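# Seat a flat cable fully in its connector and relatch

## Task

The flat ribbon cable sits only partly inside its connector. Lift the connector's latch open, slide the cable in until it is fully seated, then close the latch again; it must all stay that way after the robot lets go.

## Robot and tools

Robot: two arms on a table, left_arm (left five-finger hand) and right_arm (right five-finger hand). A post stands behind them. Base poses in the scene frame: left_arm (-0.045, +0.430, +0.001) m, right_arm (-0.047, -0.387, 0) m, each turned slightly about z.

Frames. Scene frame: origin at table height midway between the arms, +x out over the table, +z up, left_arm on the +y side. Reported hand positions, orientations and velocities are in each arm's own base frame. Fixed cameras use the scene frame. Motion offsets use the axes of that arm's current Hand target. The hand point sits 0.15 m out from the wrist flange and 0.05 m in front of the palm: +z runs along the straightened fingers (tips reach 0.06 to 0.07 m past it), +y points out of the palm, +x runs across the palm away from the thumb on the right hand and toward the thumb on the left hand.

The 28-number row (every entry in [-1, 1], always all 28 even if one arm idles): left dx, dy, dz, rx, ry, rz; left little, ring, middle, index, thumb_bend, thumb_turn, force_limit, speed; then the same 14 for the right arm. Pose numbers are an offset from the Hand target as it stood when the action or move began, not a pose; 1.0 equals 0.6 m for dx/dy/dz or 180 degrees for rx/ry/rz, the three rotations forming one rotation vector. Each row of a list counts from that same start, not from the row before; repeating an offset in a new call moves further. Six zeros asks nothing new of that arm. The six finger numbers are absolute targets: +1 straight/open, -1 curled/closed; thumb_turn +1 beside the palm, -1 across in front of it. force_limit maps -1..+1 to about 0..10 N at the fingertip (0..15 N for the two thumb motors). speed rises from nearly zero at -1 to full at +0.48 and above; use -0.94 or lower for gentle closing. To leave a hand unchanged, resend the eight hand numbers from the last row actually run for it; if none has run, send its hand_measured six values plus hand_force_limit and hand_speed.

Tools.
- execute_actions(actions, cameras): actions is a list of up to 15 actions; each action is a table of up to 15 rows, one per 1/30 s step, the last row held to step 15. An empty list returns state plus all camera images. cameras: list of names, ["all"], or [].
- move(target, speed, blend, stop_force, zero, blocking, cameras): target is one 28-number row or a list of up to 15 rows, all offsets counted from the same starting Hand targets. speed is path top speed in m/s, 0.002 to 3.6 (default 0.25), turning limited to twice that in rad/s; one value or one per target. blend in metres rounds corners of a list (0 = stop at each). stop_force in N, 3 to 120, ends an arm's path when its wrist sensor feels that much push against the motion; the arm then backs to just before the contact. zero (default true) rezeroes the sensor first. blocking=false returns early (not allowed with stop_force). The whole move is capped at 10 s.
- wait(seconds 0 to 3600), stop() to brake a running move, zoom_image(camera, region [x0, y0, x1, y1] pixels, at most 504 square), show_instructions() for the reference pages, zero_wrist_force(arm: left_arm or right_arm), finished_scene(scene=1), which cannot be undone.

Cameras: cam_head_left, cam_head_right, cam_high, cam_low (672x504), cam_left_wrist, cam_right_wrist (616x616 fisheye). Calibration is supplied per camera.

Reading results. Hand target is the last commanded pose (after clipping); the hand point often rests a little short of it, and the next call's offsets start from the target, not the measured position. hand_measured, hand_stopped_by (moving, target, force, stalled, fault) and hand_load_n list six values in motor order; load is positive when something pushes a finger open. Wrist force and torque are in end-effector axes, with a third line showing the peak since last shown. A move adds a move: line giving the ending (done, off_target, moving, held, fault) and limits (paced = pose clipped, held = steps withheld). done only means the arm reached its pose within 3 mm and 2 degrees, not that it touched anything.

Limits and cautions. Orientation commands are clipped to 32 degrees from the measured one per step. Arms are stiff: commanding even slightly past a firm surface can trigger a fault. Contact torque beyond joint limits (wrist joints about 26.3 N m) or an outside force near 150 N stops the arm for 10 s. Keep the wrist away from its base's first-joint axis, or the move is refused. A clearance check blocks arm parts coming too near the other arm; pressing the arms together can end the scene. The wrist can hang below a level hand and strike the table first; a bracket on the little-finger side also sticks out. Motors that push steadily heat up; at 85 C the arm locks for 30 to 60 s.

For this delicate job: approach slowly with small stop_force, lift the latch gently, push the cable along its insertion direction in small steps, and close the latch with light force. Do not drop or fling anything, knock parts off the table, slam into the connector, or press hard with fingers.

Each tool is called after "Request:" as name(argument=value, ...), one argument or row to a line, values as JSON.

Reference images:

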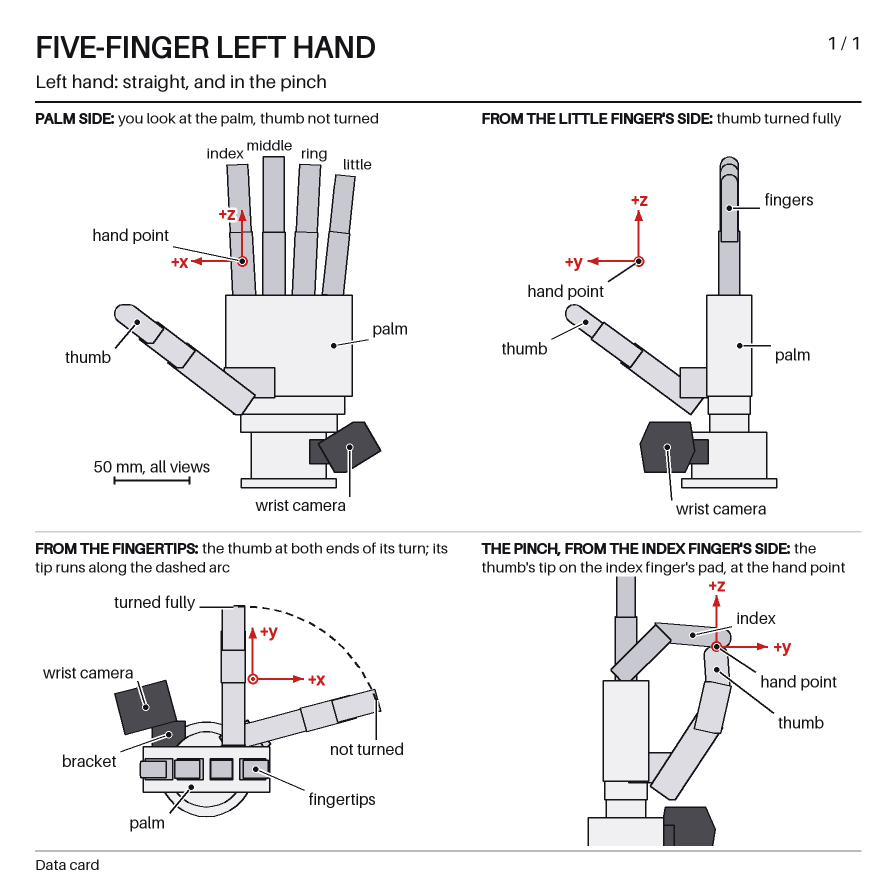

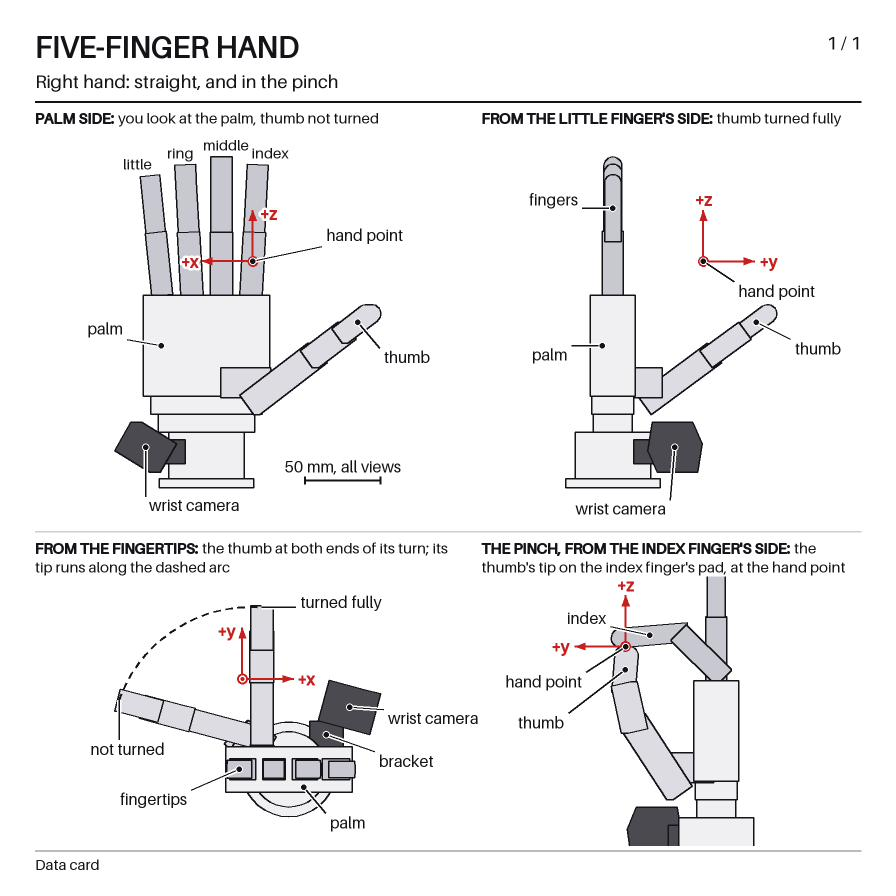

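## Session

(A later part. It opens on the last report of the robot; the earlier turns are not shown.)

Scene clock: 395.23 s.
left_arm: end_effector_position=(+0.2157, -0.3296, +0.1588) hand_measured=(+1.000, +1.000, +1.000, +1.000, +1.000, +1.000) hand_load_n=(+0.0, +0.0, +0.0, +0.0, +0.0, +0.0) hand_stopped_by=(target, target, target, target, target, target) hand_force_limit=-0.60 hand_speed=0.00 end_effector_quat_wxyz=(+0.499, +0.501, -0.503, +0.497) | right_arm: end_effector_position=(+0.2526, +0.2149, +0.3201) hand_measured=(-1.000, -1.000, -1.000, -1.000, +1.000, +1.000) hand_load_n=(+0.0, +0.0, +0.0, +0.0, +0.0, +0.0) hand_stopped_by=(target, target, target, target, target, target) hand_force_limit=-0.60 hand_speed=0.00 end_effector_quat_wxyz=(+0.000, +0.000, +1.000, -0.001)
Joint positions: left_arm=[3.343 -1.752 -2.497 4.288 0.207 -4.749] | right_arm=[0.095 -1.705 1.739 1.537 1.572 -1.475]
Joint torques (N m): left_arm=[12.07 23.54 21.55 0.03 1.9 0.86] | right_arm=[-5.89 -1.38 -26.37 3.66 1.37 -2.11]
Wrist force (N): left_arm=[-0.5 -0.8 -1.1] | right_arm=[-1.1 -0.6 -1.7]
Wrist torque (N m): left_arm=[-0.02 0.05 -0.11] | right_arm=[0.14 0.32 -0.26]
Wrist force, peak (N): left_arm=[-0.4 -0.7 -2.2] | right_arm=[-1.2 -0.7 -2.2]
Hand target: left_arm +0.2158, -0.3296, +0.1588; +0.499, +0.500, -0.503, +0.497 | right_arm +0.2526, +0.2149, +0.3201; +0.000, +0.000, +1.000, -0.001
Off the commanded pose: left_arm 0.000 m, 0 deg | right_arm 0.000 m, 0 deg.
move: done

Request:
move(
  target=[
    [0,0,0,0,0,0,1,1,1,1,1,1,-0.6,0,-0.107,0.0583,0.3167,0,-0.4167,0,-1,-1,-1,-1,1,1,-0.6,0],
    [0,0,0,0,0,0,1,1,1,1,1,1,-0.6,0,-0.107,0.1835,0.3668,0,-0.4167,0,-1,-1,-1,-1,1,1,-0.6,0],
  ],
  speed=[0.15,0.05],
  cameras=["cam_left_wrist","cam_right_wrist","cam_high"],
)

Scene clock: 408.43 s.
left_arm: end_effector_position=(+0.2158, -0.3296, +0.1588) hand_measured=(+1.000, +1.000, +1.000, +1.000, +1.000, +1.000) hand_load_n=(+0.0, +0.0, +0.0, +0.0, +0.0, +0.0) hand_stopped_by=(target, target, target, target, target, target) hand_force_limit=-0.60 hand_speed=0.00 end_effector_quat_wxyz=(+0.499, +0.500, -0.503, +0.497) | right_arm: end_effector_position=(+0.3168, +0.3246, +0.0998) hand_measured=(-1.000, -1.000, -1.000, -1.000, +1.000, +1.000) hand_load_n=(+0.0, +0.0, +0.0, +0.0, +0.0, +0.0) hand_stopped_by=(target, target, target, target, target, target) hand_force_limit=-0.60 hand_speed=0.00 end_effector_quat_wxyz=(+0.609, +0.000, +0.793, -0.001)
Joint positions: left_arm=[3.343 -1.752 -2.497 4.288 0.207 -4.75] | right_arm=[0.812 -1.345 2.441 -0.724 2.349 -1.305]
Joint torques (N m): left_arm=[3.18 10.76 19.7 -1.52 0.54 3.25] | right_arm=[-11.59 -32.77 -1.25 -0.55 -0.78 -2.54]
Wrist force (N): left_arm=[-0.3 -0.6 -1.1] | right_arm=[-2.1 0.6 -1.5]
Wrist torque (N m): left_arm=[-0.01 0.04 -0.10] | right_arm=[0.35 0.08 -0.22]
Wrist force, peak (N): left_arm=[-0.9 -0.9 -1.2] | right_arm=[-2.6 0.1 -1.7]
Hand target: left_arm +0.2158, -0.3296, +0.1588; +0.499, +0.500, -0.503, +0.497 | right_arm +0.3168, +0.3246, +0.0999; +0.609, +0.000, +0.793, -0.001
Off the commanded pose: left_arm 0.000 m, 0 deg | right_arm 0.000 m, 0 deg.
move: done
cam_left_wrist: T_world_to_cam=[[0.95978, 0.005, 0.28069, -0.24832], [-0.25105, 0.46279, 0.85018, 0.08135], [-0.12565, -0.88645, 0.44544, -0.21838]] pos_world=[0.23132, -0.22999, 0.09781]
cam_right_wrist: T_world_to_cam=[[-0.10193, 0.96177, -0.25418, -0.2558], [-0.25952, 0.22096, 0.94012, -0.07895], [0.96034, 0.16179, 0.22707, -0.26066]] pos_world=[0.20376, 0.30563, 0.06839]
Images, in order (width x height): cam_high 672x504, cam_left_wrist 616x616, cam_right_wrist 616x616.

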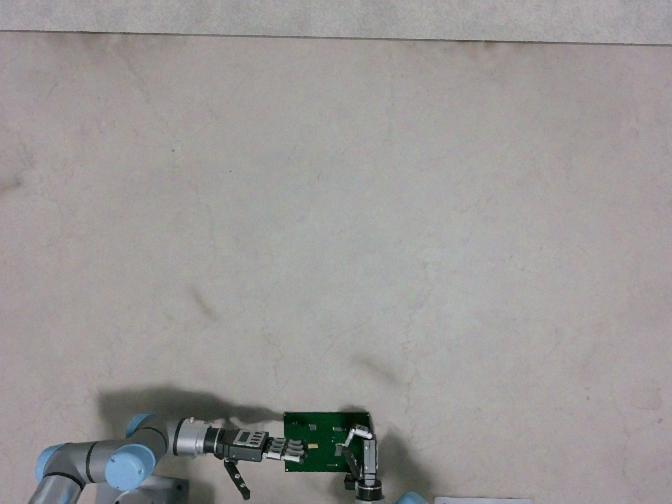

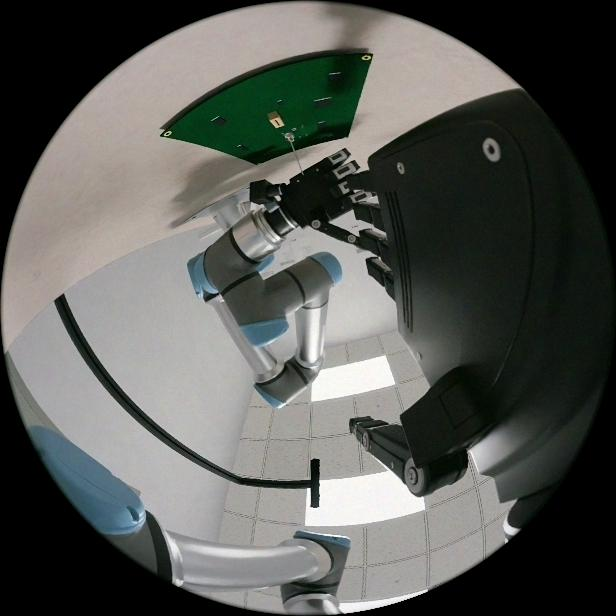

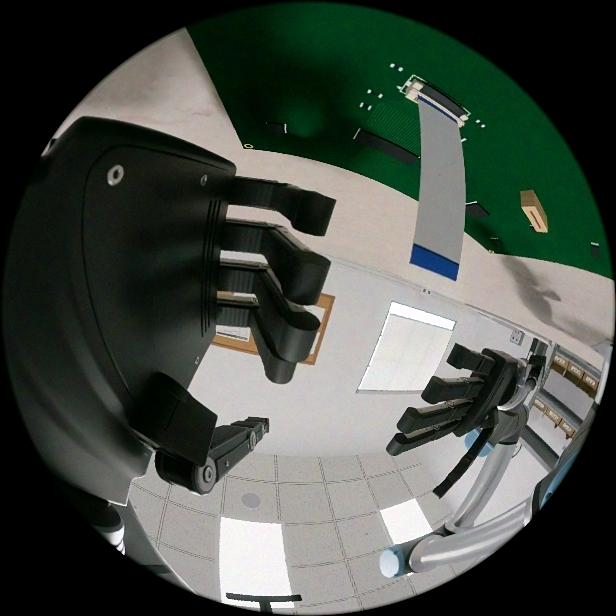

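Request:
zoom_image(
  camera="cam_right_wrist",
  region=[395, 65, 485, 155],
)

Request:
zoom_image(
  camera="cam_right_wrist",
  region=[400, 68, 440, 108],
)

Scaled by 5.600 from the camera's image (finer frame: 880x880).

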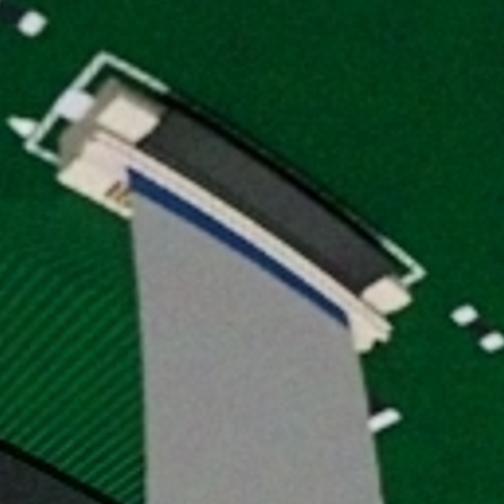

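Scaled by 12.600 from the camera's image (finer frame: 880x880).

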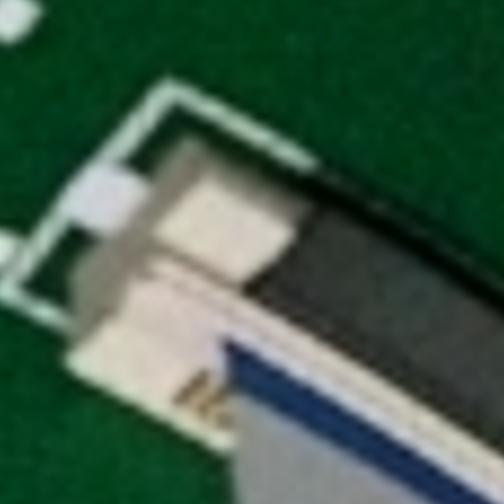

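Request:
zoom_image(
  camera="cam_right_wrist",
  region=[435, 88, 475, 128],
)

Scaled by 12.600 from the camera's image (finer frame: 880x880).

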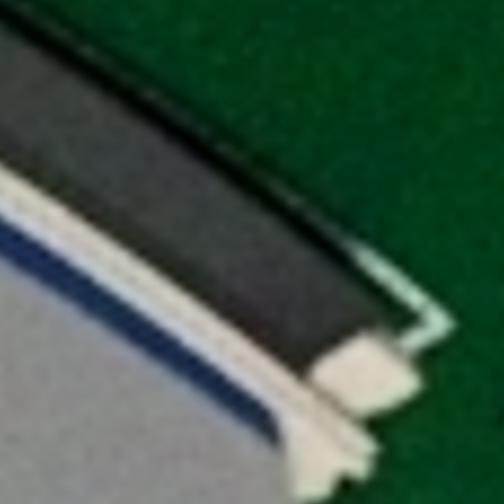

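Request:
move(
  target=[
    [0,0,0,0,0,0,1,1,1,1,1,1,-0.6,0,-0.193,-0.167,-0.052,0,0,0,-1,-1,-1,-1,1,1,-0.6,0],
    [0,0,0,0,0,0,1,1,1,1,1,1,-0.6,0,-0.0803,-0.0417,-0.3442,-0.1307,0.1307,-0.4876,1,1,1,1,1,1,-0.6,0],
  ],
  speed=0.15,
  cameras=["cam_left_wrist","cam_right_wrist","cam_high"],
)

Scene clock: 529.77 s.
left_arm: end_effector_position=(+0.2158, -0.3296, +0.1588) hand_measured=(+1.000, +1.000, +1.000, +1.000, +1.000, +1.000) hand_load_n=(+0.0, +0.0, +0.0, +0.0, +0.0, -0.5) hand_stopped_by=(target, target, target, target, target, target) hand_force_limit=-0.60 hand_speed=0.00 end_effector_quat_wxyz=(+0.499, +0.500, -0.503, +0.497) | right_arm: end_effector_position=(+0.1298, +0.2999, +0.1999) hand_measured=(+1.000, +1.000, +1.000, +1.000, +1.000, +1.000) hand_load_n=(+0.0, +0.0, +0.0, +0.0, +0.0, +0.0) hand_stopped_by=(target, target, target, target, target, target) hand_force_limit=-0.60 hand_speed=0.00 end_effector_quat_wxyz=(-0.270, +0.653, -0.653, +0.271)
Joint positions: left_arm=[3.343 -1.752 -2.497 4.288 0.207 -4.75] | right_arm=[1.07 -1.685 2.002 0.808 2.241 -2.229]
Joint torques (N m): left_arm=[-3.03 10.65 17.13 -1.51 -1.62 3.33] | right_arm=[-11.52 -27.25 -7.53 3.07 -0.3 2.9]
Wrist force (N): left_arm=[-0.6 -0.7 -0.9] | right_arm=[-0.9 -0.2 -2.1]
Wrist torque (N m): left_arm=[-0.04 0.08 -0.12] | right_arm=[0.42 0.29 -0.16]
Wrist force, peak (N): left_arm=[-0.7 -0.9 -1.3] | right_arm=[-3.4 -0.6 -1.6]
Hand target: left_arm +0.2158, -0.3296, +0.1588; +0.499, +0.500, -0.503, +0.497 | right_arm +0.1298, +0.2999, +0.1999; -0.270, +0.653, -0.653, +0.271
Off the commanded pose: left_arm 0.000 m, 0 deg | right_arm 0.000 m, 0 deg.
move: done
cam_left_wrist: T_world_to_cam=[[0.95978, 0.005, 0.28069, -0.24832], [-0.25105, 0.46279, 0.85018, 0.08135], [-0.12565, -0.88645, 0.44544, -0.21838]] pos_world=[0.23132, -0.22999, 0.09781]
cam_right_wrist: T_world_to_cam=[[-0.70429, -0.27156, -0.65592, 0.30274], [-0.50427, 0.8417, 0.19299, -0.22102], [0.49968, 0.46668, -0.72974, 0.05983]] pos_world=[0.07186, 0.24032, 0.28489]
Images, in order (width x height): cam_high 672x504, cam_left_wrist 616x616, cam_right_wrist 616x616.

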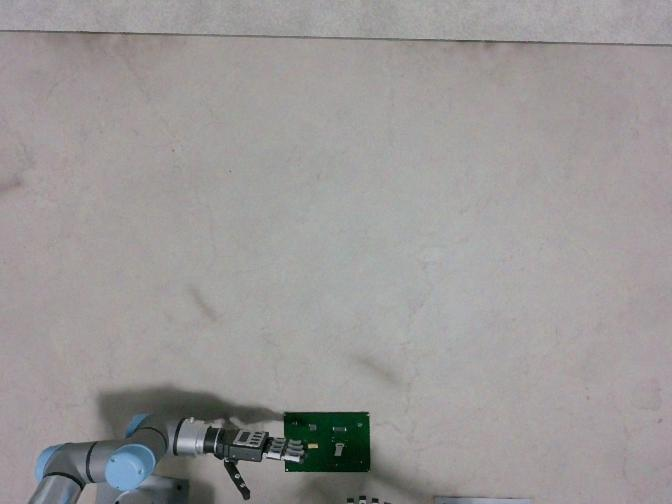

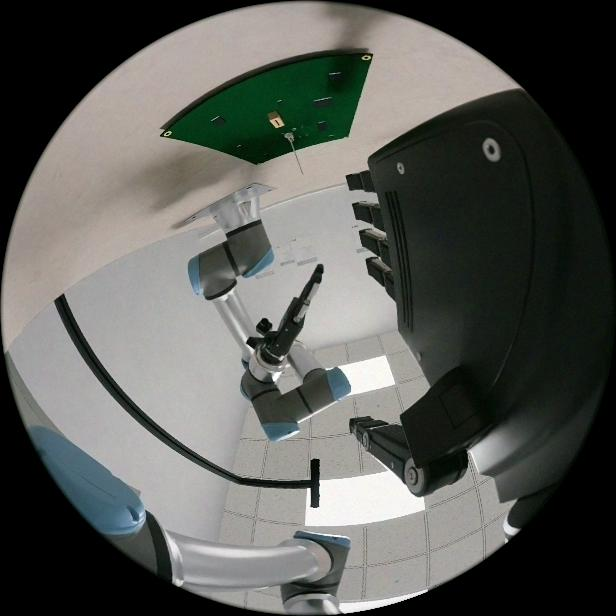

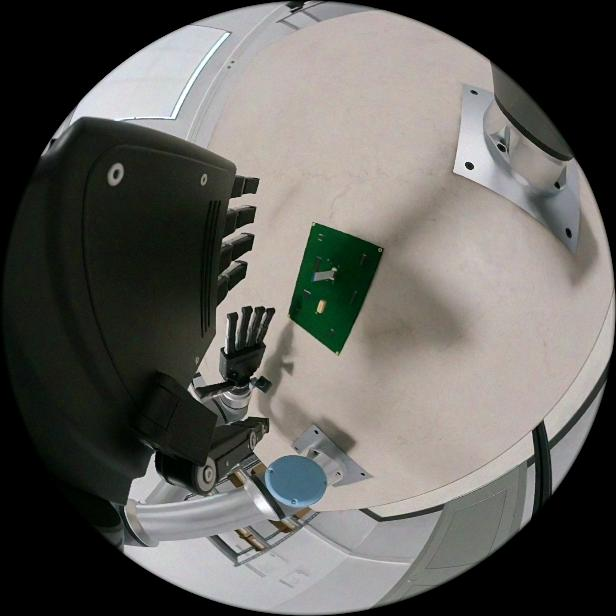

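Request:
zoom_image(
  camera="cam_high",
  region=[276, 404, 376, 480],
)

Request:
zoom_image(
  camera="cam_right_wrist",
  region=[290, 235, 370, 315],
)

Scaled by 5.040 from the camera's image (finer frame: 960x720).

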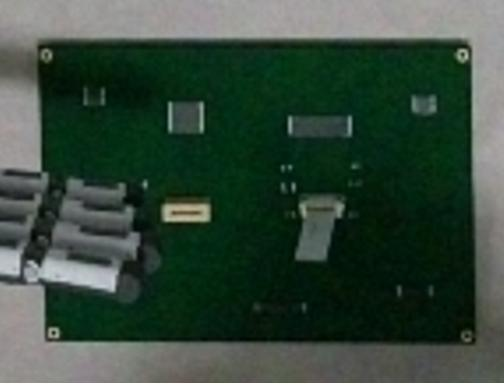

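Scaled by 6.300 from the camera's image (finer frame: 880x880).

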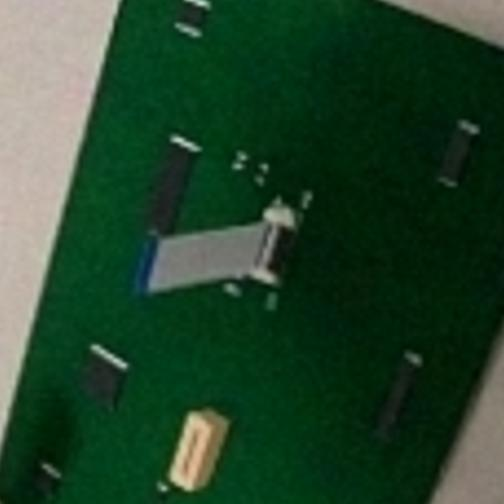

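Request:
move(
  target=[-0.0567,0,0.1667,0,0,0,1,1,1,1,1,1,-0.6,0,-0.0917,0.2,0.1767,0,0,0,1,1,1,1,1,1,-0.6,0],
  speed=0.1,
  stop_force=8,
  cameras=["cam_left_wrist","cam_right_wrist","cam_high"],
)

Scene clock: 557.37 s.
left_arm: end_effector_position=(+0.2153, -0.4293, +0.1240) hand_measured=(+1.000, +1.000, +1.000, +1.000, +1.000, +1.000) hand_load_n=(+0.0, +0.0, +0.0, +0.0, +0.0, +0.0) hand_stopped_by=(target, target, target, target, target, target) hand_force_limit=-0.60 hand_speed=0.00 end_effector_quat_wxyz=(+0.499, +0.500, -0.503, +0.497) | right_arm: end_effector_position=(+0.1199, +0.3546, +0.0400) hand_measured=(+1.000, +1.000, +1.000, +1.000, +1.000, +1.000) hand_load_n=(-0.5, +0.0, +0.0, +0.0, +0.0, +0.0) hand_stopped_by=(target, target, target, target, target, target) hand_force_limit=-0.60 hand_speed=0.00 end_effector_quat_wxyz=(-0.270, +0.653, -0.653, +0.271)
Joint positions: left_arm=[2.983 -1.95 -2.371 4.269 -0.153 -4.66] | right_arm=[1.192 -1.302 2.09 0.43 2.288 -2.083]
Joint torques (N m): left_arm=[-3.19 36.28 -3.66 1.56 -1.87 -2.63] | right_arm=[-11.09 -14.61 -21.33 0.44 -0.12 -2.49]
Wrist force (N): left_arm=[-0.1 -0.7 -0.6] | right_arm=[-0.6 0.0 -2.4]
Wrist torque (N m): left_arm=[0.04 0.01 -0.03] | right_arm=[0.48 0.24 -0.17]
Wrist force, peak (N): left_arm=[-0.5 -0.9 -1.4] | right_arm=[-0.6 -1.4 -2.9]
Hand target: left_arm +0.2153, -0.4293, +0.1240; +0.499, +0.500, -0.503, +0.497 | right_arm +0.1199, +0.3546, +0.0400; -0.270, +0.653, -0.653, +0.271
Off the commanded pose: left_arm 0.000 m, 0 deg | right_arm 0.000 m, 0 deg.
move: done
cam_left_wrist: T_world_to_cam=[[0.95976, 0.00505, 0.28077, -0.23756], [-0.25114, 0.46279, 0.85015, 0.15698], [-0.12565, -0.88645, 0.44544, -0.29132]] pos_world=[0.23082, -0.32969, 0.06301]
cam_right_wrist: T_world_to_cam=[[-0.70426, -0.27153, -0.65597, 0.20576], [-0.50428, 0.84169, 0.193, -0.24128], [0.49972, 0.46672, -0.7297, -0.0775]] pos_world=[0.06196, 0.29512, 0.12499]
Images, in order (width x height): cam_high 672x504, cam_left_wrist 616x616, cam_right_wrist 616x616.

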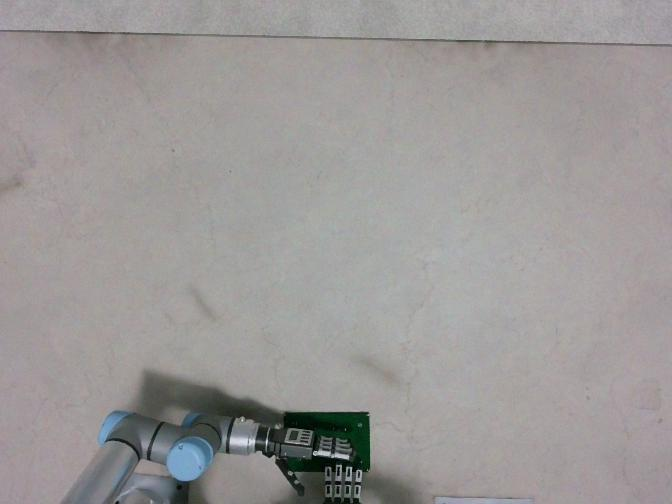

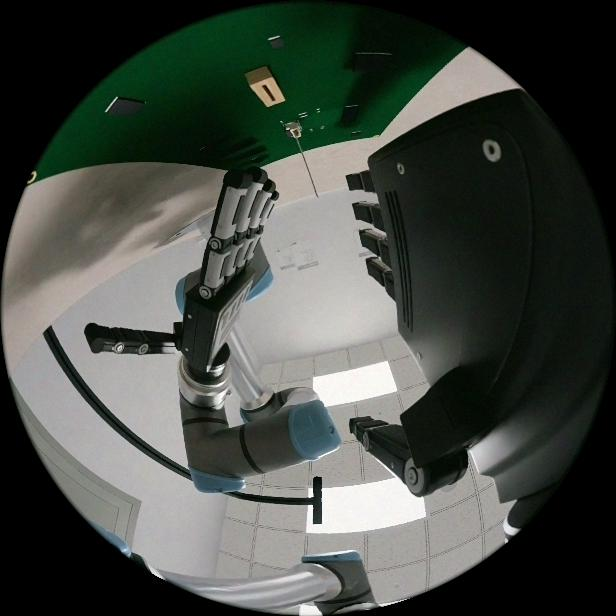

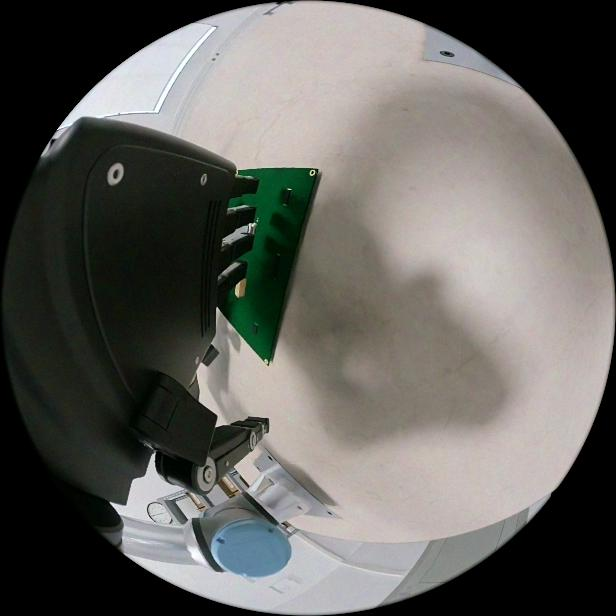

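Request:
zoom_image(
  camera="cam_right_wrist",
  region=[200, 180, 280, 260],
)

Request:
zoom_image(
  camera="cam_left_wrist",
  region=[220, 100, 320, 200],
)

Scaled by 6.300 from the camera's image (finer frame: 880x880).

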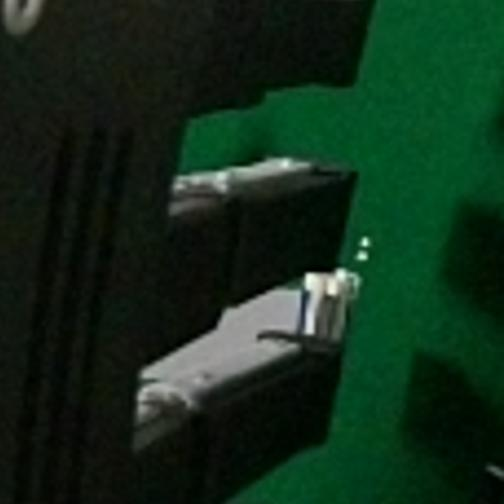

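Scaled by 5.040 from the camera's image (finer frame: 880x880).

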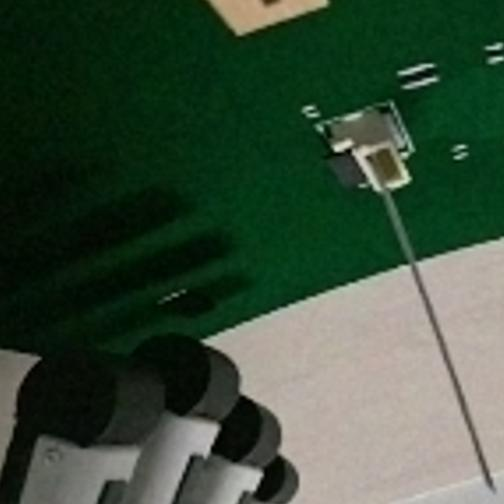

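Request:
move(
  target=[0,0,0,0,0,0,1,1,1,1,1,1,-0.6,0,0.0067,0.0412,0.0412,0,0,0,1,1,1,1,1,1,-0.6,0],
  speed=0.015,
  stop_force=3,
  cameras=["cam_left_wrist","cam_right_wrist"],
)

Request:
zoom_image(
  camera="cam_right_wrist",
  region=[200, 180, 280, 260],
)

Request:
zoom_image(
  camera="cam_left_wrist",
  region=[240, 90, 320, 170],
)

Scene clock: 580.07 s.
left_arm: end_effector_position=(+0.2153, -0.4293, +0.1240) hand_measured=(+1.000, +1.000, +1.000, +1.000, +1.000, +1.000) hand_load_n=(+0.0, +0.0, +0.0, -0.5, +0.0, +0.0) hand_stopped_by=(target, target, target, target, target, target) hand_force_limit=-0.60 hand_speed=0.00 end_effector_quat_wxyz=(+0.499, +0.500, -0.503, +0.497) | right_arm: end_effector_position=(+0.1199, +0.3519, +0.0172) hand_measured=(+1.000, +1.000, +1.000, +1.000, +1.000, +1.000) hand_load_n=(+0.0, -0.5, +0.5, -0.5, +0.0, +0.0) hand_stopped_by=(target, target, target, target, target, target) hand_force_limit=-0.60 hand_speed=0.00 end_effector_quat_wxyz=(-0.270, +0.653, -0.653, +0.271)
Joint positions: left_arm=[2.983 -1.95 -2.371 4.269 -0.153 -4.66] | right_arm=[1.189 -1.262 2.117 0.361 2.287 -2.087]
Joint torques (N m): left_arm=[-5 35.59 -4.78 1.55 -1.93 -2.51] | right_arm=[7.75 -38.33 -20.41 0.42 0.38 2.54]
Wrist force (N): left_arm=[-0.1 -0.7 -0.6] | right_arm=[0.1 -2.3 -2.8]
Wrist torque (N m): left_arm=[0.03 0.00 -0.03] | right_arm=[0.58 0.17 -0.08]
Wrist force, peak (N): left_arm=[-0.1 -0.9 -0.8] | right_arm=[-1.7 -11.4 -15.1]
Hand target: left_arm +0.2153, -0.4293, +0.1240; +0.499, +0.500, -0.503, +0.497 | right_arm +0.1199, +0.3519, +0.0173; -0.270, +0.653, -0.653, +0.271 (not the last commanded pose)
Off the commanded pose: left_arm 0.000 m, 0 deg | right_arm 0.012 m, 0 deg.
move: contact (right_arm)
cam_left_wrist: T_world_to_cam=[[0.95978, 0.005, 0.28069, -0.23757], [-0.25105, 0.46279, 0.85018, 0.15695], [-0.12565, -0.88645, 0.44544, -0.29132]] pos_world=[0.23082, -0.32969, 0.06301]
cam_right_wrist: T_world_to_cam=[[-0.70432, -0.27154, -0.6559, 0.19], [-0.50421, 0.84175, 0.19295, -0.23467], [0.49971, 0.4666, -0.72978, -0.09279]] pos_world=[0.06186, 0.29242, 0.10219]

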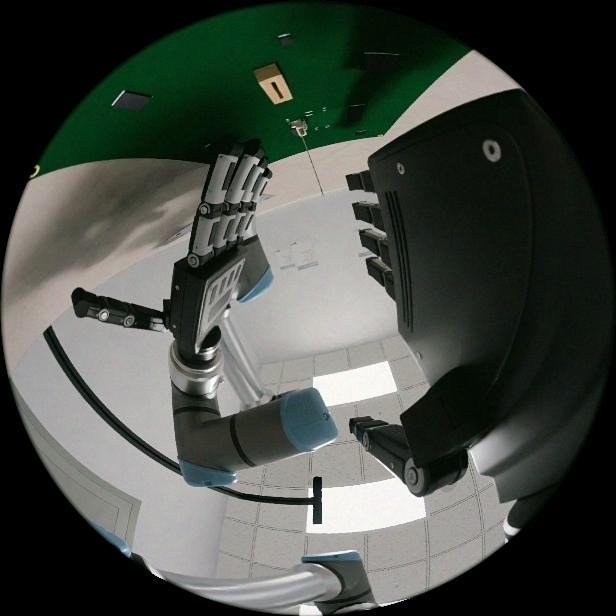

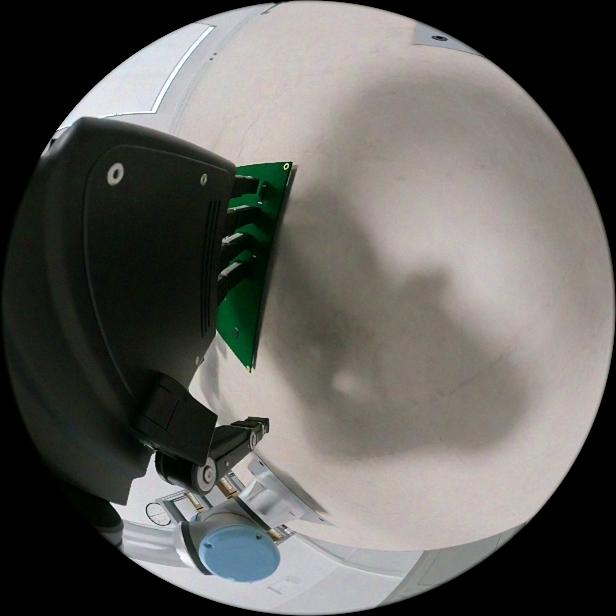

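Scaled by 6.300 from the camera's image (finer frame: 880x880).

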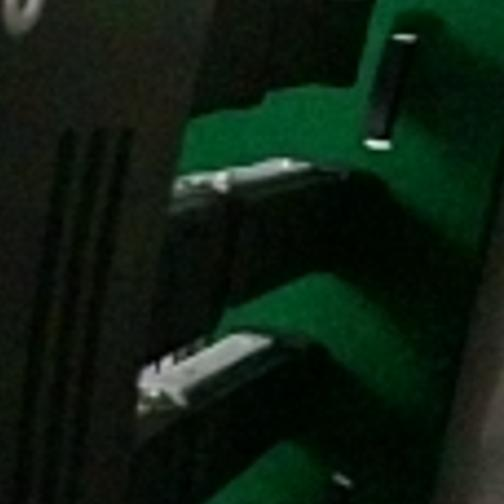

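Scaled by 6.300 from the camera's image (finer frame: 880x880).

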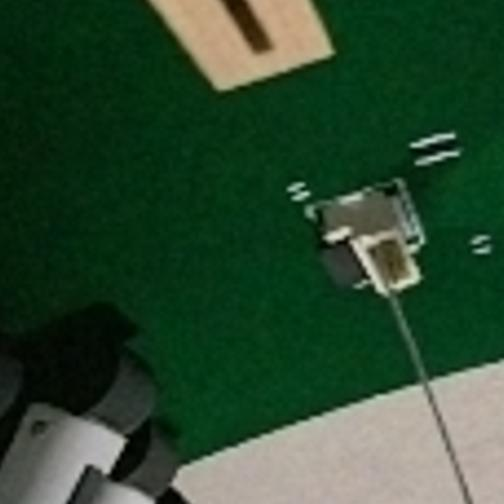

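Request:
wait(
  seconds=0.1,
  cameras=["cam_high"],
)

Request:
zoom_image(
  camera="cam_high",
  region=[276, 404, 376, 480],
)

Scene clock: 585.00 s.
left_arm: end_effector_position=(+0.2153, -0.4293, +0.1240) hand_measured=(+1.000, +1.000, +1.000, +1.000, +1.000, +1.000) hand_load_n=(+0.0, +0.0, +0.5, +0.0, +0.0, +0.0) hand_stopped_by=(target, target, target, target, target, target) hand_force_limit=-0.60 hand_speed=0.00 end_effector_quat_wxyz=(+0.499, +0.500, -0.503, +0.497) | right_arm: end_effector_position=(+0.1199, +0.3519, +0.0173) hand_measured=(+1.000, +1.000, +1.000, +1.000, +1.000, +1.000) hand_load_n=(+0.0, +0.0, +0.5, +0.0, +0.0, +0.0) hand_stopped_by=(target, target, target, target, target, target) hand_force_limit=-0.60 hand_speed=0.00 end_effector_quat_wxyz=(-0.270, +0.653, -0.653, +0.271)
Joint positions: left_arm=[2.983 -1.95 -2.371 4.269 -0.153 -4.66] | right_arm=[1.189 -1.262 2.117 0.361 2.287 -2.087]
Joint torques (N m): left_arm=[-4.59 35.62 -4.01 1.59 -1.97 -2.46] | right_arm=[7.54 -38.2 -18.78 0.03 0.79 2.7]
Wrist force (N): left_arm=[0.0 -0.7 -0.5] | right_arm=[0.0 -2.9 -4.1]
Wrist torque (N m): left_arm=[0.03 0.01 -0.03] | right_arm=[0.60 0.20 -0.09]
Wrist force, peak (N): left_arm=[-0.4 -0.8 -0.8] | right_arm=[-0.1 -3.3 -4.1]
Hand target: left_arm +0.2153, -0.4293, +0.1240; +0.499, +0.500, -0.503, +0.497 | right_arm +0.1199, +0.3519, +0.0173; -0.270, +0.653, -0.653, +0.271 (not the last commanded pose)
Off the commanded pose: left_arm 0.000 m, 0 deg | right_arm 0.012 m, 0 deg.
wait: 0.10 s; at rest from the start

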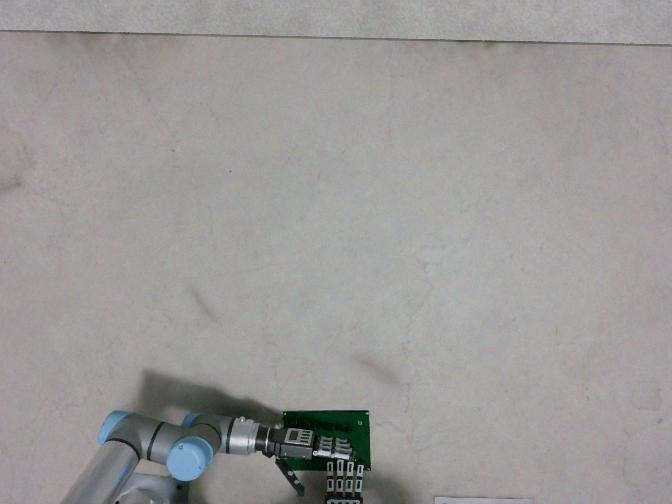

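Scaled by 5.040 from the camera's image (finer frame: 960x720).

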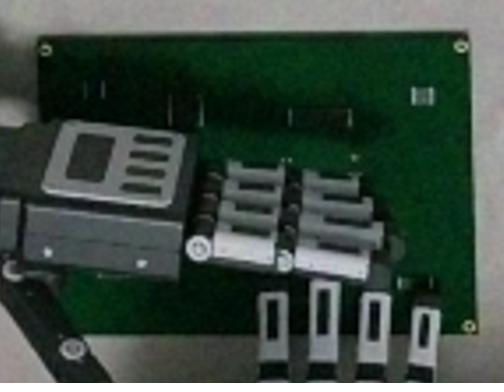

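Request:
move(
  target=[0,-0.0083,0.005,0,-0.0833,0,1,1,1,1,1,1,-0.6,0,0,-0.012,-0.012,0,0,0,1,1,1,1,1,1,-0.6,0],
  speed=0.05,
)

Request:
move(
  target=[-0.0644,0,0.0173,0,0,0,1,1,1,1,1,1,-0.6,0,0,0,0,0,0,0,1,1,1,1,1,1,-0.6,0],
  speed=0.008,
  stop_force=5,
  cameras=["cam_left_wrist","cam_right_wrist","cam_high"],
)

Scene clock: 632.43 s.
left_arm: end_effector_position=(+0.2202, -0.4324, +0.1240) hand_measured=(+1.000, +1.000, +1.000, +1.000, +1.000, +1.000) hand_load_n=(+0.0, +0.0, +0.0, +0.0, +0.0, +0.0) hand_stopped_by=(target, target, target, target, target, target) hand_force_limit=-0.60 hand_speed=0.00 end_effector_quat_wxyz=(+0.429, +0.561, -0.564, +0.427) | right_arm: end_effector_position=(+0.1199, +0.3520, +0.0275) hand_measured=(+1.000, +1.000, +1.000, +1.000, +1.000, +1.000) hand_load_n=(+0.0, +0.0, +0.0, +0.0, -0.5, +0.0) hand_stopped_by=(target, target, target, target, target, target) hand_force_limit=-0.60 hand_speed=0.00 end_effector_quat_wxyz=(-0.270, +0.653, -0.653, +0.271)
Joint positions: left_arm=[2.972 -2.025 -2.129 3.117 -0.315 -3.696] | right_arm=[1.189 -1.283 2.109 0.39 2.287 -2.087]
Joint torques (N m): left_arm=[7.86 21.28 4.62 -0.53 3.51 -2.5] | right_arm=[7.22 -29.69 -16.56 1.15 1.59 2.68]
Wrist force (N): left_arm=[-0.6 -1.4 0.0] | right_arm=[-0.6 0.2 -2.5]
Wrist torque (N m): left_arm=[-0.11 0.10 0.01] | right_arm=[0.52 0.22 -0.06]
Wrist force, peak (N): left_arm=[-0.7 -1.5 -0.3] | right_arm=[0.1 -3.1 -4.3]
Hand target: left_arm +0.2202, -0.4324, +0.1240; +0.429, +0.561, -0.564, +0.427 | right_arm +0.1199, +0.3520, +0.0274; -0.270, +0.653, -0.653, +0.271
Off the commanded pose: left_arm 0.000 m, 0 deg | right_arm 0.000 m, 0 deg.
move: done

Scene clock: 636.87 s.
left_arm: end_effector_position=(+0.2202, -0.4322, +0.0949) hand_measured=(+1.000, +1.000, +1.000, +1.000, +1.000, +1.000) hand_load_n=(+0.0, +0.0, +0.0, +0.0, +0.0, +0.0) hand_stopped_by=(target, target, target, target, target, target) hand_force_limit=-0.60 hand_speed=0.00 end_effector_quat_wxyz=(+0.429, +0.561, -0.564, +0.427) | right_arm: end_effector_position=(+0.1199, +0.3520, +0.0274) hand_measured=(+1.000, +1.000, +1.000, +1.000, +1.000, +1.000) hand_load_n=(+0.0, +0.0, +0.0, +0.0, +0.0, +0.0) hand_stopped_by=(target, target, target, target, target, target) hand_force_limit=-0.60 hand_speed=0.00 end_effector_quat_wxyz=(-0.270, +0.653, -0.653, +0.271)
Joint positions: left_arm=[2.973 -2.096 -2.136 3.193 -0.314 -3.695] | right_arm=[1.189 -1.283 2.109 0.39 2.287 -2.087]
Joint torques (N m): left_arm=[8.7 40.97 5.66 -2.56 1.1 2.35] | right_arm=[7.86 -13 -6.25 0.19 1.59 2.31]
Wrist force (N): left_arm=[3.7 -0.8 -1.2] | right_arm=[-0.4 0.1 -2.0]
Wrist torque (N m): left_arm=[0.01 0.07 0.10] | right_arm=[0.48 0.18 -0.05]
Wrist force, peak (N): left_arm=[6.1 -0.7 -2.1] | right_arm=[-0.7 0.2 -2.7]
Hand target: left_arm +0.2202, -0.4322, +0.0949; +0.429, +0.561, -0.564, +0.427 (not the last commanded pose) | right_arm +0.1199, +0.3520, +0.0274; -0.270, +0.653, -0.653, +0.271
Off the commanded pose: left_arm 0.011 m, 0 deg | right_arm 0.000 m, 0 deg.
move: contact (left_arm)
cam_left_wrist: T_world_to_cam=[[0.95941, -0.06778, 0.27376, -0.26486], [-0.25235, 0.22711, 0.94061, 0.07414], [-0.12593, -0.97151, 0.20078, -0.29372]] pos_world=[0.23582, -0.32014, 0.06175]
cam_right_wrist: T_world_to_cam=[[-0.70429, -0.27156, -0.65592, 0.1967], [-0.50427, 0.8417, 0.19299, -0.23663], [0.49968, 0.46668, -0.72974, -0.08537]] pos_world=[0.06186, 0.29242, 0.11239]
Images, in order (width x height): cam_high 672x504, cam_left_wrist 616x616, cam_right_wrist 616x616.

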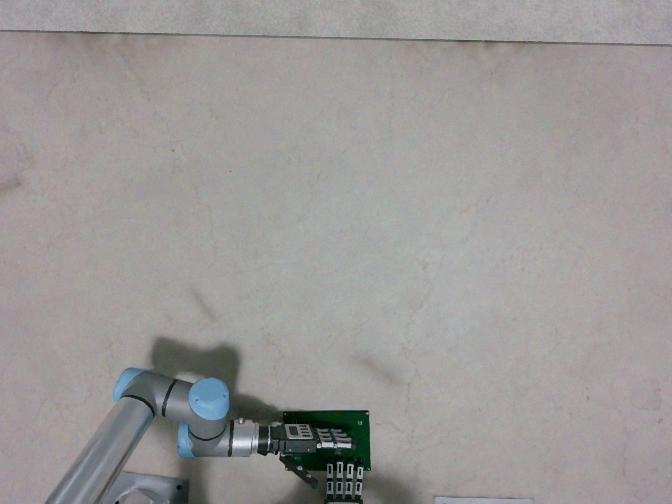

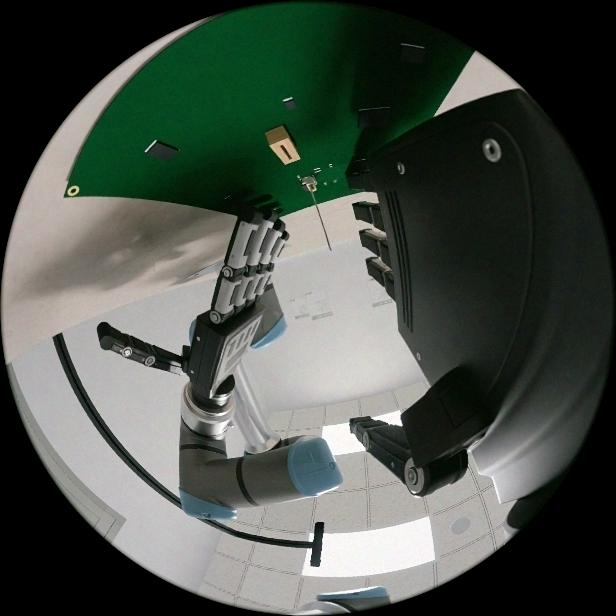

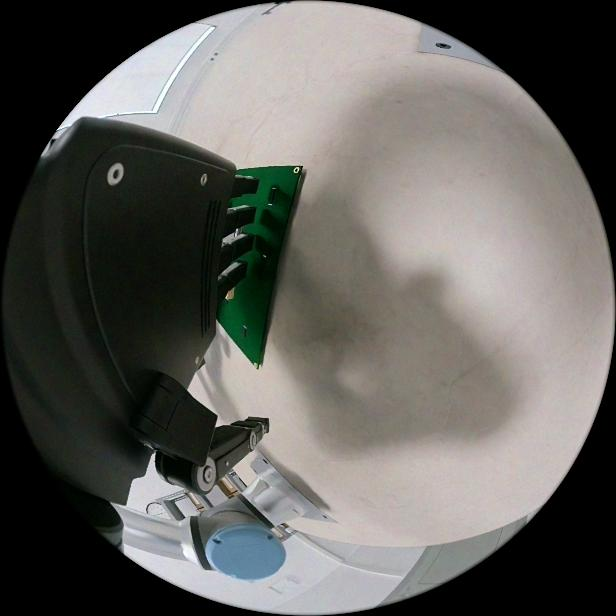

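Request:
zoom_image(
  camera="cam_left_wrist",
  region=[280, 150, 350, 220],
)

Request:
zoom_image(
  camera="cam_right_wrist",
  region=[205, 190, 275, 260],
)

Scaled by 7.200 from the camera's image (finer frame: 880x880).

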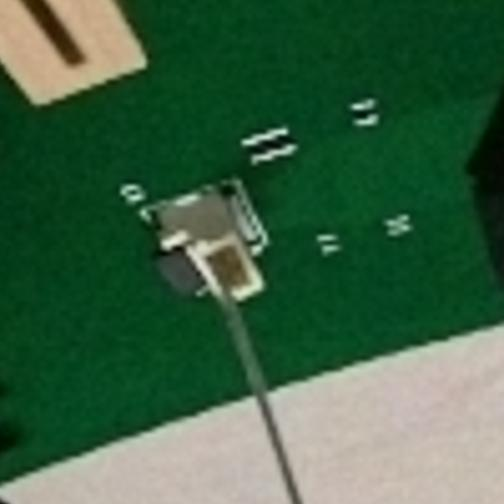

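Scaled by 7.200 from the camera's image (finer frame: 880x880).

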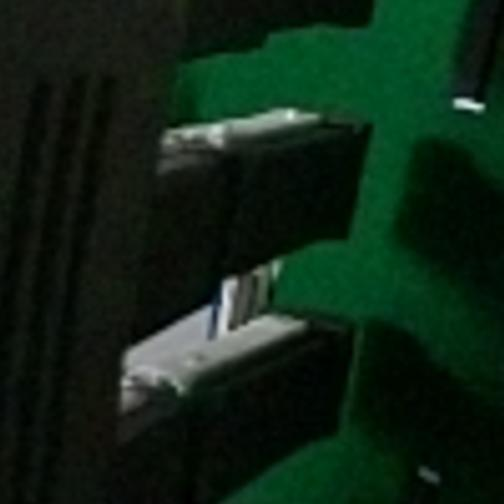

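Request:
move(
  target=[-0.0013,0,0,0,0,0,1,1,1,1,1,1,-0.6,0,0,0.0112,0.0112,0,0,0,1,1,1,1,1,1,-0.6,0],
  speed=0.005,
  stop_force=6,
)

Request:
move(
  target=[0,0,0,0,0,0,1,1,1,1,1,1,-0.6,0,0,-0.0295,0.0295,0,0,0,1,1,1,1,1,1,-0.6,0],
  speed=0.006,
  stop_force=3,
  cameras=["cam_left_wrist","cam_right_wrist"],
)

Request:
zoom_image(
  camera="cam_left_wrist",
  region=[270, 150, 350, 230],
)

Request:
zoom_image(
  camera="cam_right_wrist",
  region=[205, 190, 275, 260],
)

Scene clock: 664.20 s.
left_arm: end_effector_position=(+0.2202, -0.4320, +0.0942) hand_measured=(+1.000, +1.000, +1.000, +1.000, +1.000, +1.000) hand_load_n=(+0.0, +0.0, +0.0, +0.0, +0.0, +0.0) hand_stopped_by=(target, target, target, target, target, target) hand_force_limit=-0.60 hand_speed=0.00 end_effector_quat_wxyz=(+0.429, +0.561, -0.564, +0.427) | right_arm: end_effector_position=(+0.1199, +0.3519, +0.0182) hand_measured=(+1.000, +1.000, +1.000, +1.000, +1.000, +1.000) hand_load_n=(+0.0, +0.0, +0.0, +0.0, +0.0, +0.0) hand_stopped_by=(target, target, target, target, target, target) hand_force_limit=-0.60 hand_speed=0.00 end_effector_quat_wxyz=(-0.270, +0.653, -0.653, +0.271)
Joint positions: left_arm=[2.974 -2.098 -2.136 3.193 -0.314 -3.693] | right_arm=[1.189 -1.264 2.116 0.364 2.287 -2.087]
Joint torques (N m): left_arm=[6.47 35.42 -4.21 -2.77 1.17 0.04] | right_arm=[5.1 -38.15 -19.06 3.27 1.17 1.69]
Wrist force (N): left_arm=[8.1 -3.4 -2.6] | right_arm=[-0.9 -0.7 -5.4]
Wrist torque (N m): left_arm=[0.06 0.06 0.57] | right_arm=[0.60 0.31 -0.10]
Wrist force, peak (N): left_arm=[9.5 -0.8 -3.6] | right_arm=[0.0 -1.4 -11.6]
Hand target: left_arm +0.2202, -0.4320, +0.0942; +0.429, +0.561, -0.564, +0.427 | right_arm +0.1199, +0.3519, +0.0182; -0.270, +0.653, -0.653, +0.271
Off the commanded pose: left_arm 0.000 m, 0 deg | right_arm 0.000 m, 0 deg.
move: contact (left_arm, right_arm)

Scene clock: 669.30 s.
left_arm: end_effector_position=(+0.2202, -0.4320, +0.0942) hand_measured=(+1.000, +1.000, +1.000, +1.000, +1.000, +1.000) hand_load_n=(+0.0, +0.0, +0.0, +0.0, +0.0, +0.0) hand_stopped_by=(target, target, target, target, target, target) hand_force_limit=-0.60 hand_speed=0.00 end_effector_quat_wxyz=(+0.429, +0.561, -0.564, +0.427) | right_arm: end_effector_position=(+0.1449, +0.3519, +0.0182) hand_measured=(+1.000, +1.000, +1.000, +1.000, +1.000, +1.000) hand_load_n=(+0.0, +0.0, +0.0, +0.0, +0.0, -0.5) hand_stopped_by=(target, target, target, target, target, target) hand_force_limit=-0.60 hand_speed=0.00 end_effector_quat_wxyz=(-0.270, +0.653, -0.653, +0.271)
Joint positions: left_arm=[2.974 -2.098 -2.136 3.193 -0.314 -3.693] | right_arm=[1.111 -1.28 2.119 0.317 2.258 -2.182]
Joint torques (N m): left_arm=[-5 38.36 2.38 -2.51 -1.53 -1.09] | right_arm=[7.93 -30.63 -3.19 3.52 1.54 2.81]
Wrist force (N): left_arm=[0.8 -1.6 -0.6] | right_arm=[-0.7 -0.6 -2.5]
Wrist torque (N m): left_arm=[-0.04 0.24 0.03] | right_arm=[0.44 0.24 -0.08]
Wrist force, peak (N): left_arm=[8.4 -3.1 -2.6] | right_arm=[-0.3 -1.5 -11.3]
Hand target: left_arm +0.2202, -0.4320, +0.0942; +0.429, +0.561, -0.564, +0.427 | right_arm +0.1449, +0.3519, +0.0182; -0.270, +0.653, -0.653, +0.271
Off the commanded pose: left_arm 0.000 m, 0 deg | right_arm 0.000 m, 0 deg.
move: done
cam_left_wrist: T_world_to_cam=[[0.95941, -0.06778, 0.27376, -0.26465], [-0.25235, 0.22711, 0.94061, 0.07475], [-0.12593, -0.97151, 0.20078, -0.29339]] pos_world=[0.23582, -0.31994, 0.06105]
cam_right_wrist: T_world_to_cam=[[-0.70426, -0.27153, -0.65597, 0.20833], [-0.50428, 0.84169, 0.193, -0.22219], [0.49972, 0.46672, -0.7297, -0.10464]] pos_world=[0.08696, 0.29242, 0.10319]

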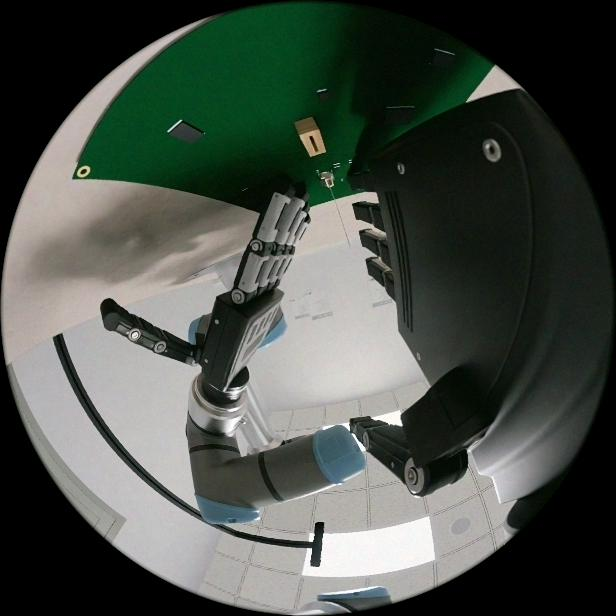

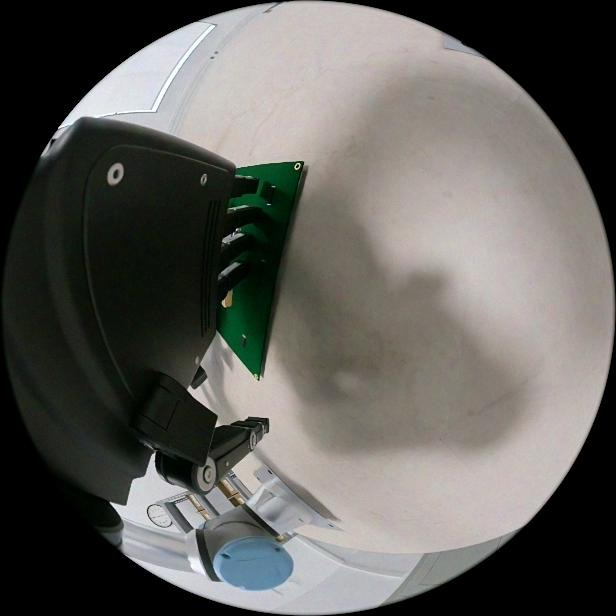

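Scaled by 6.300 from the camera's image (finer frame: 880x880).

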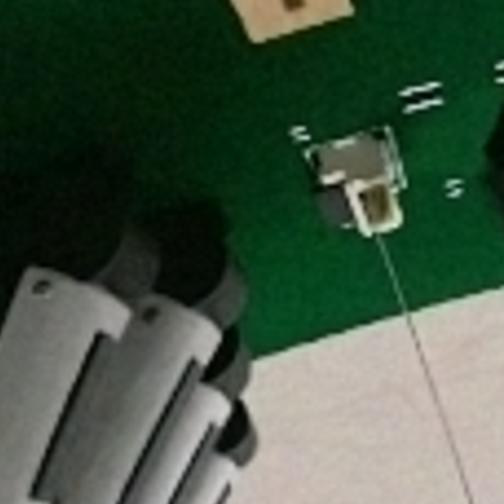

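Scaled by 7.200 from the camera's image (finer frame: 880x880).

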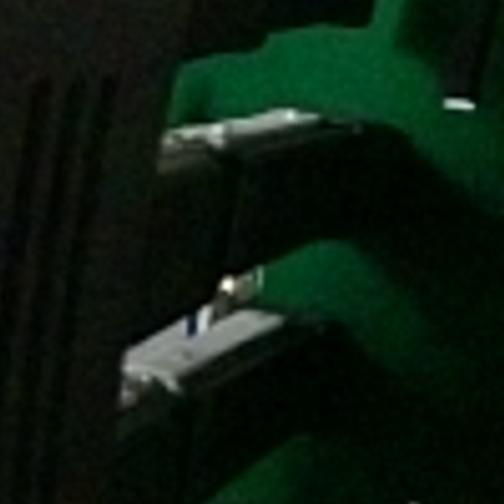

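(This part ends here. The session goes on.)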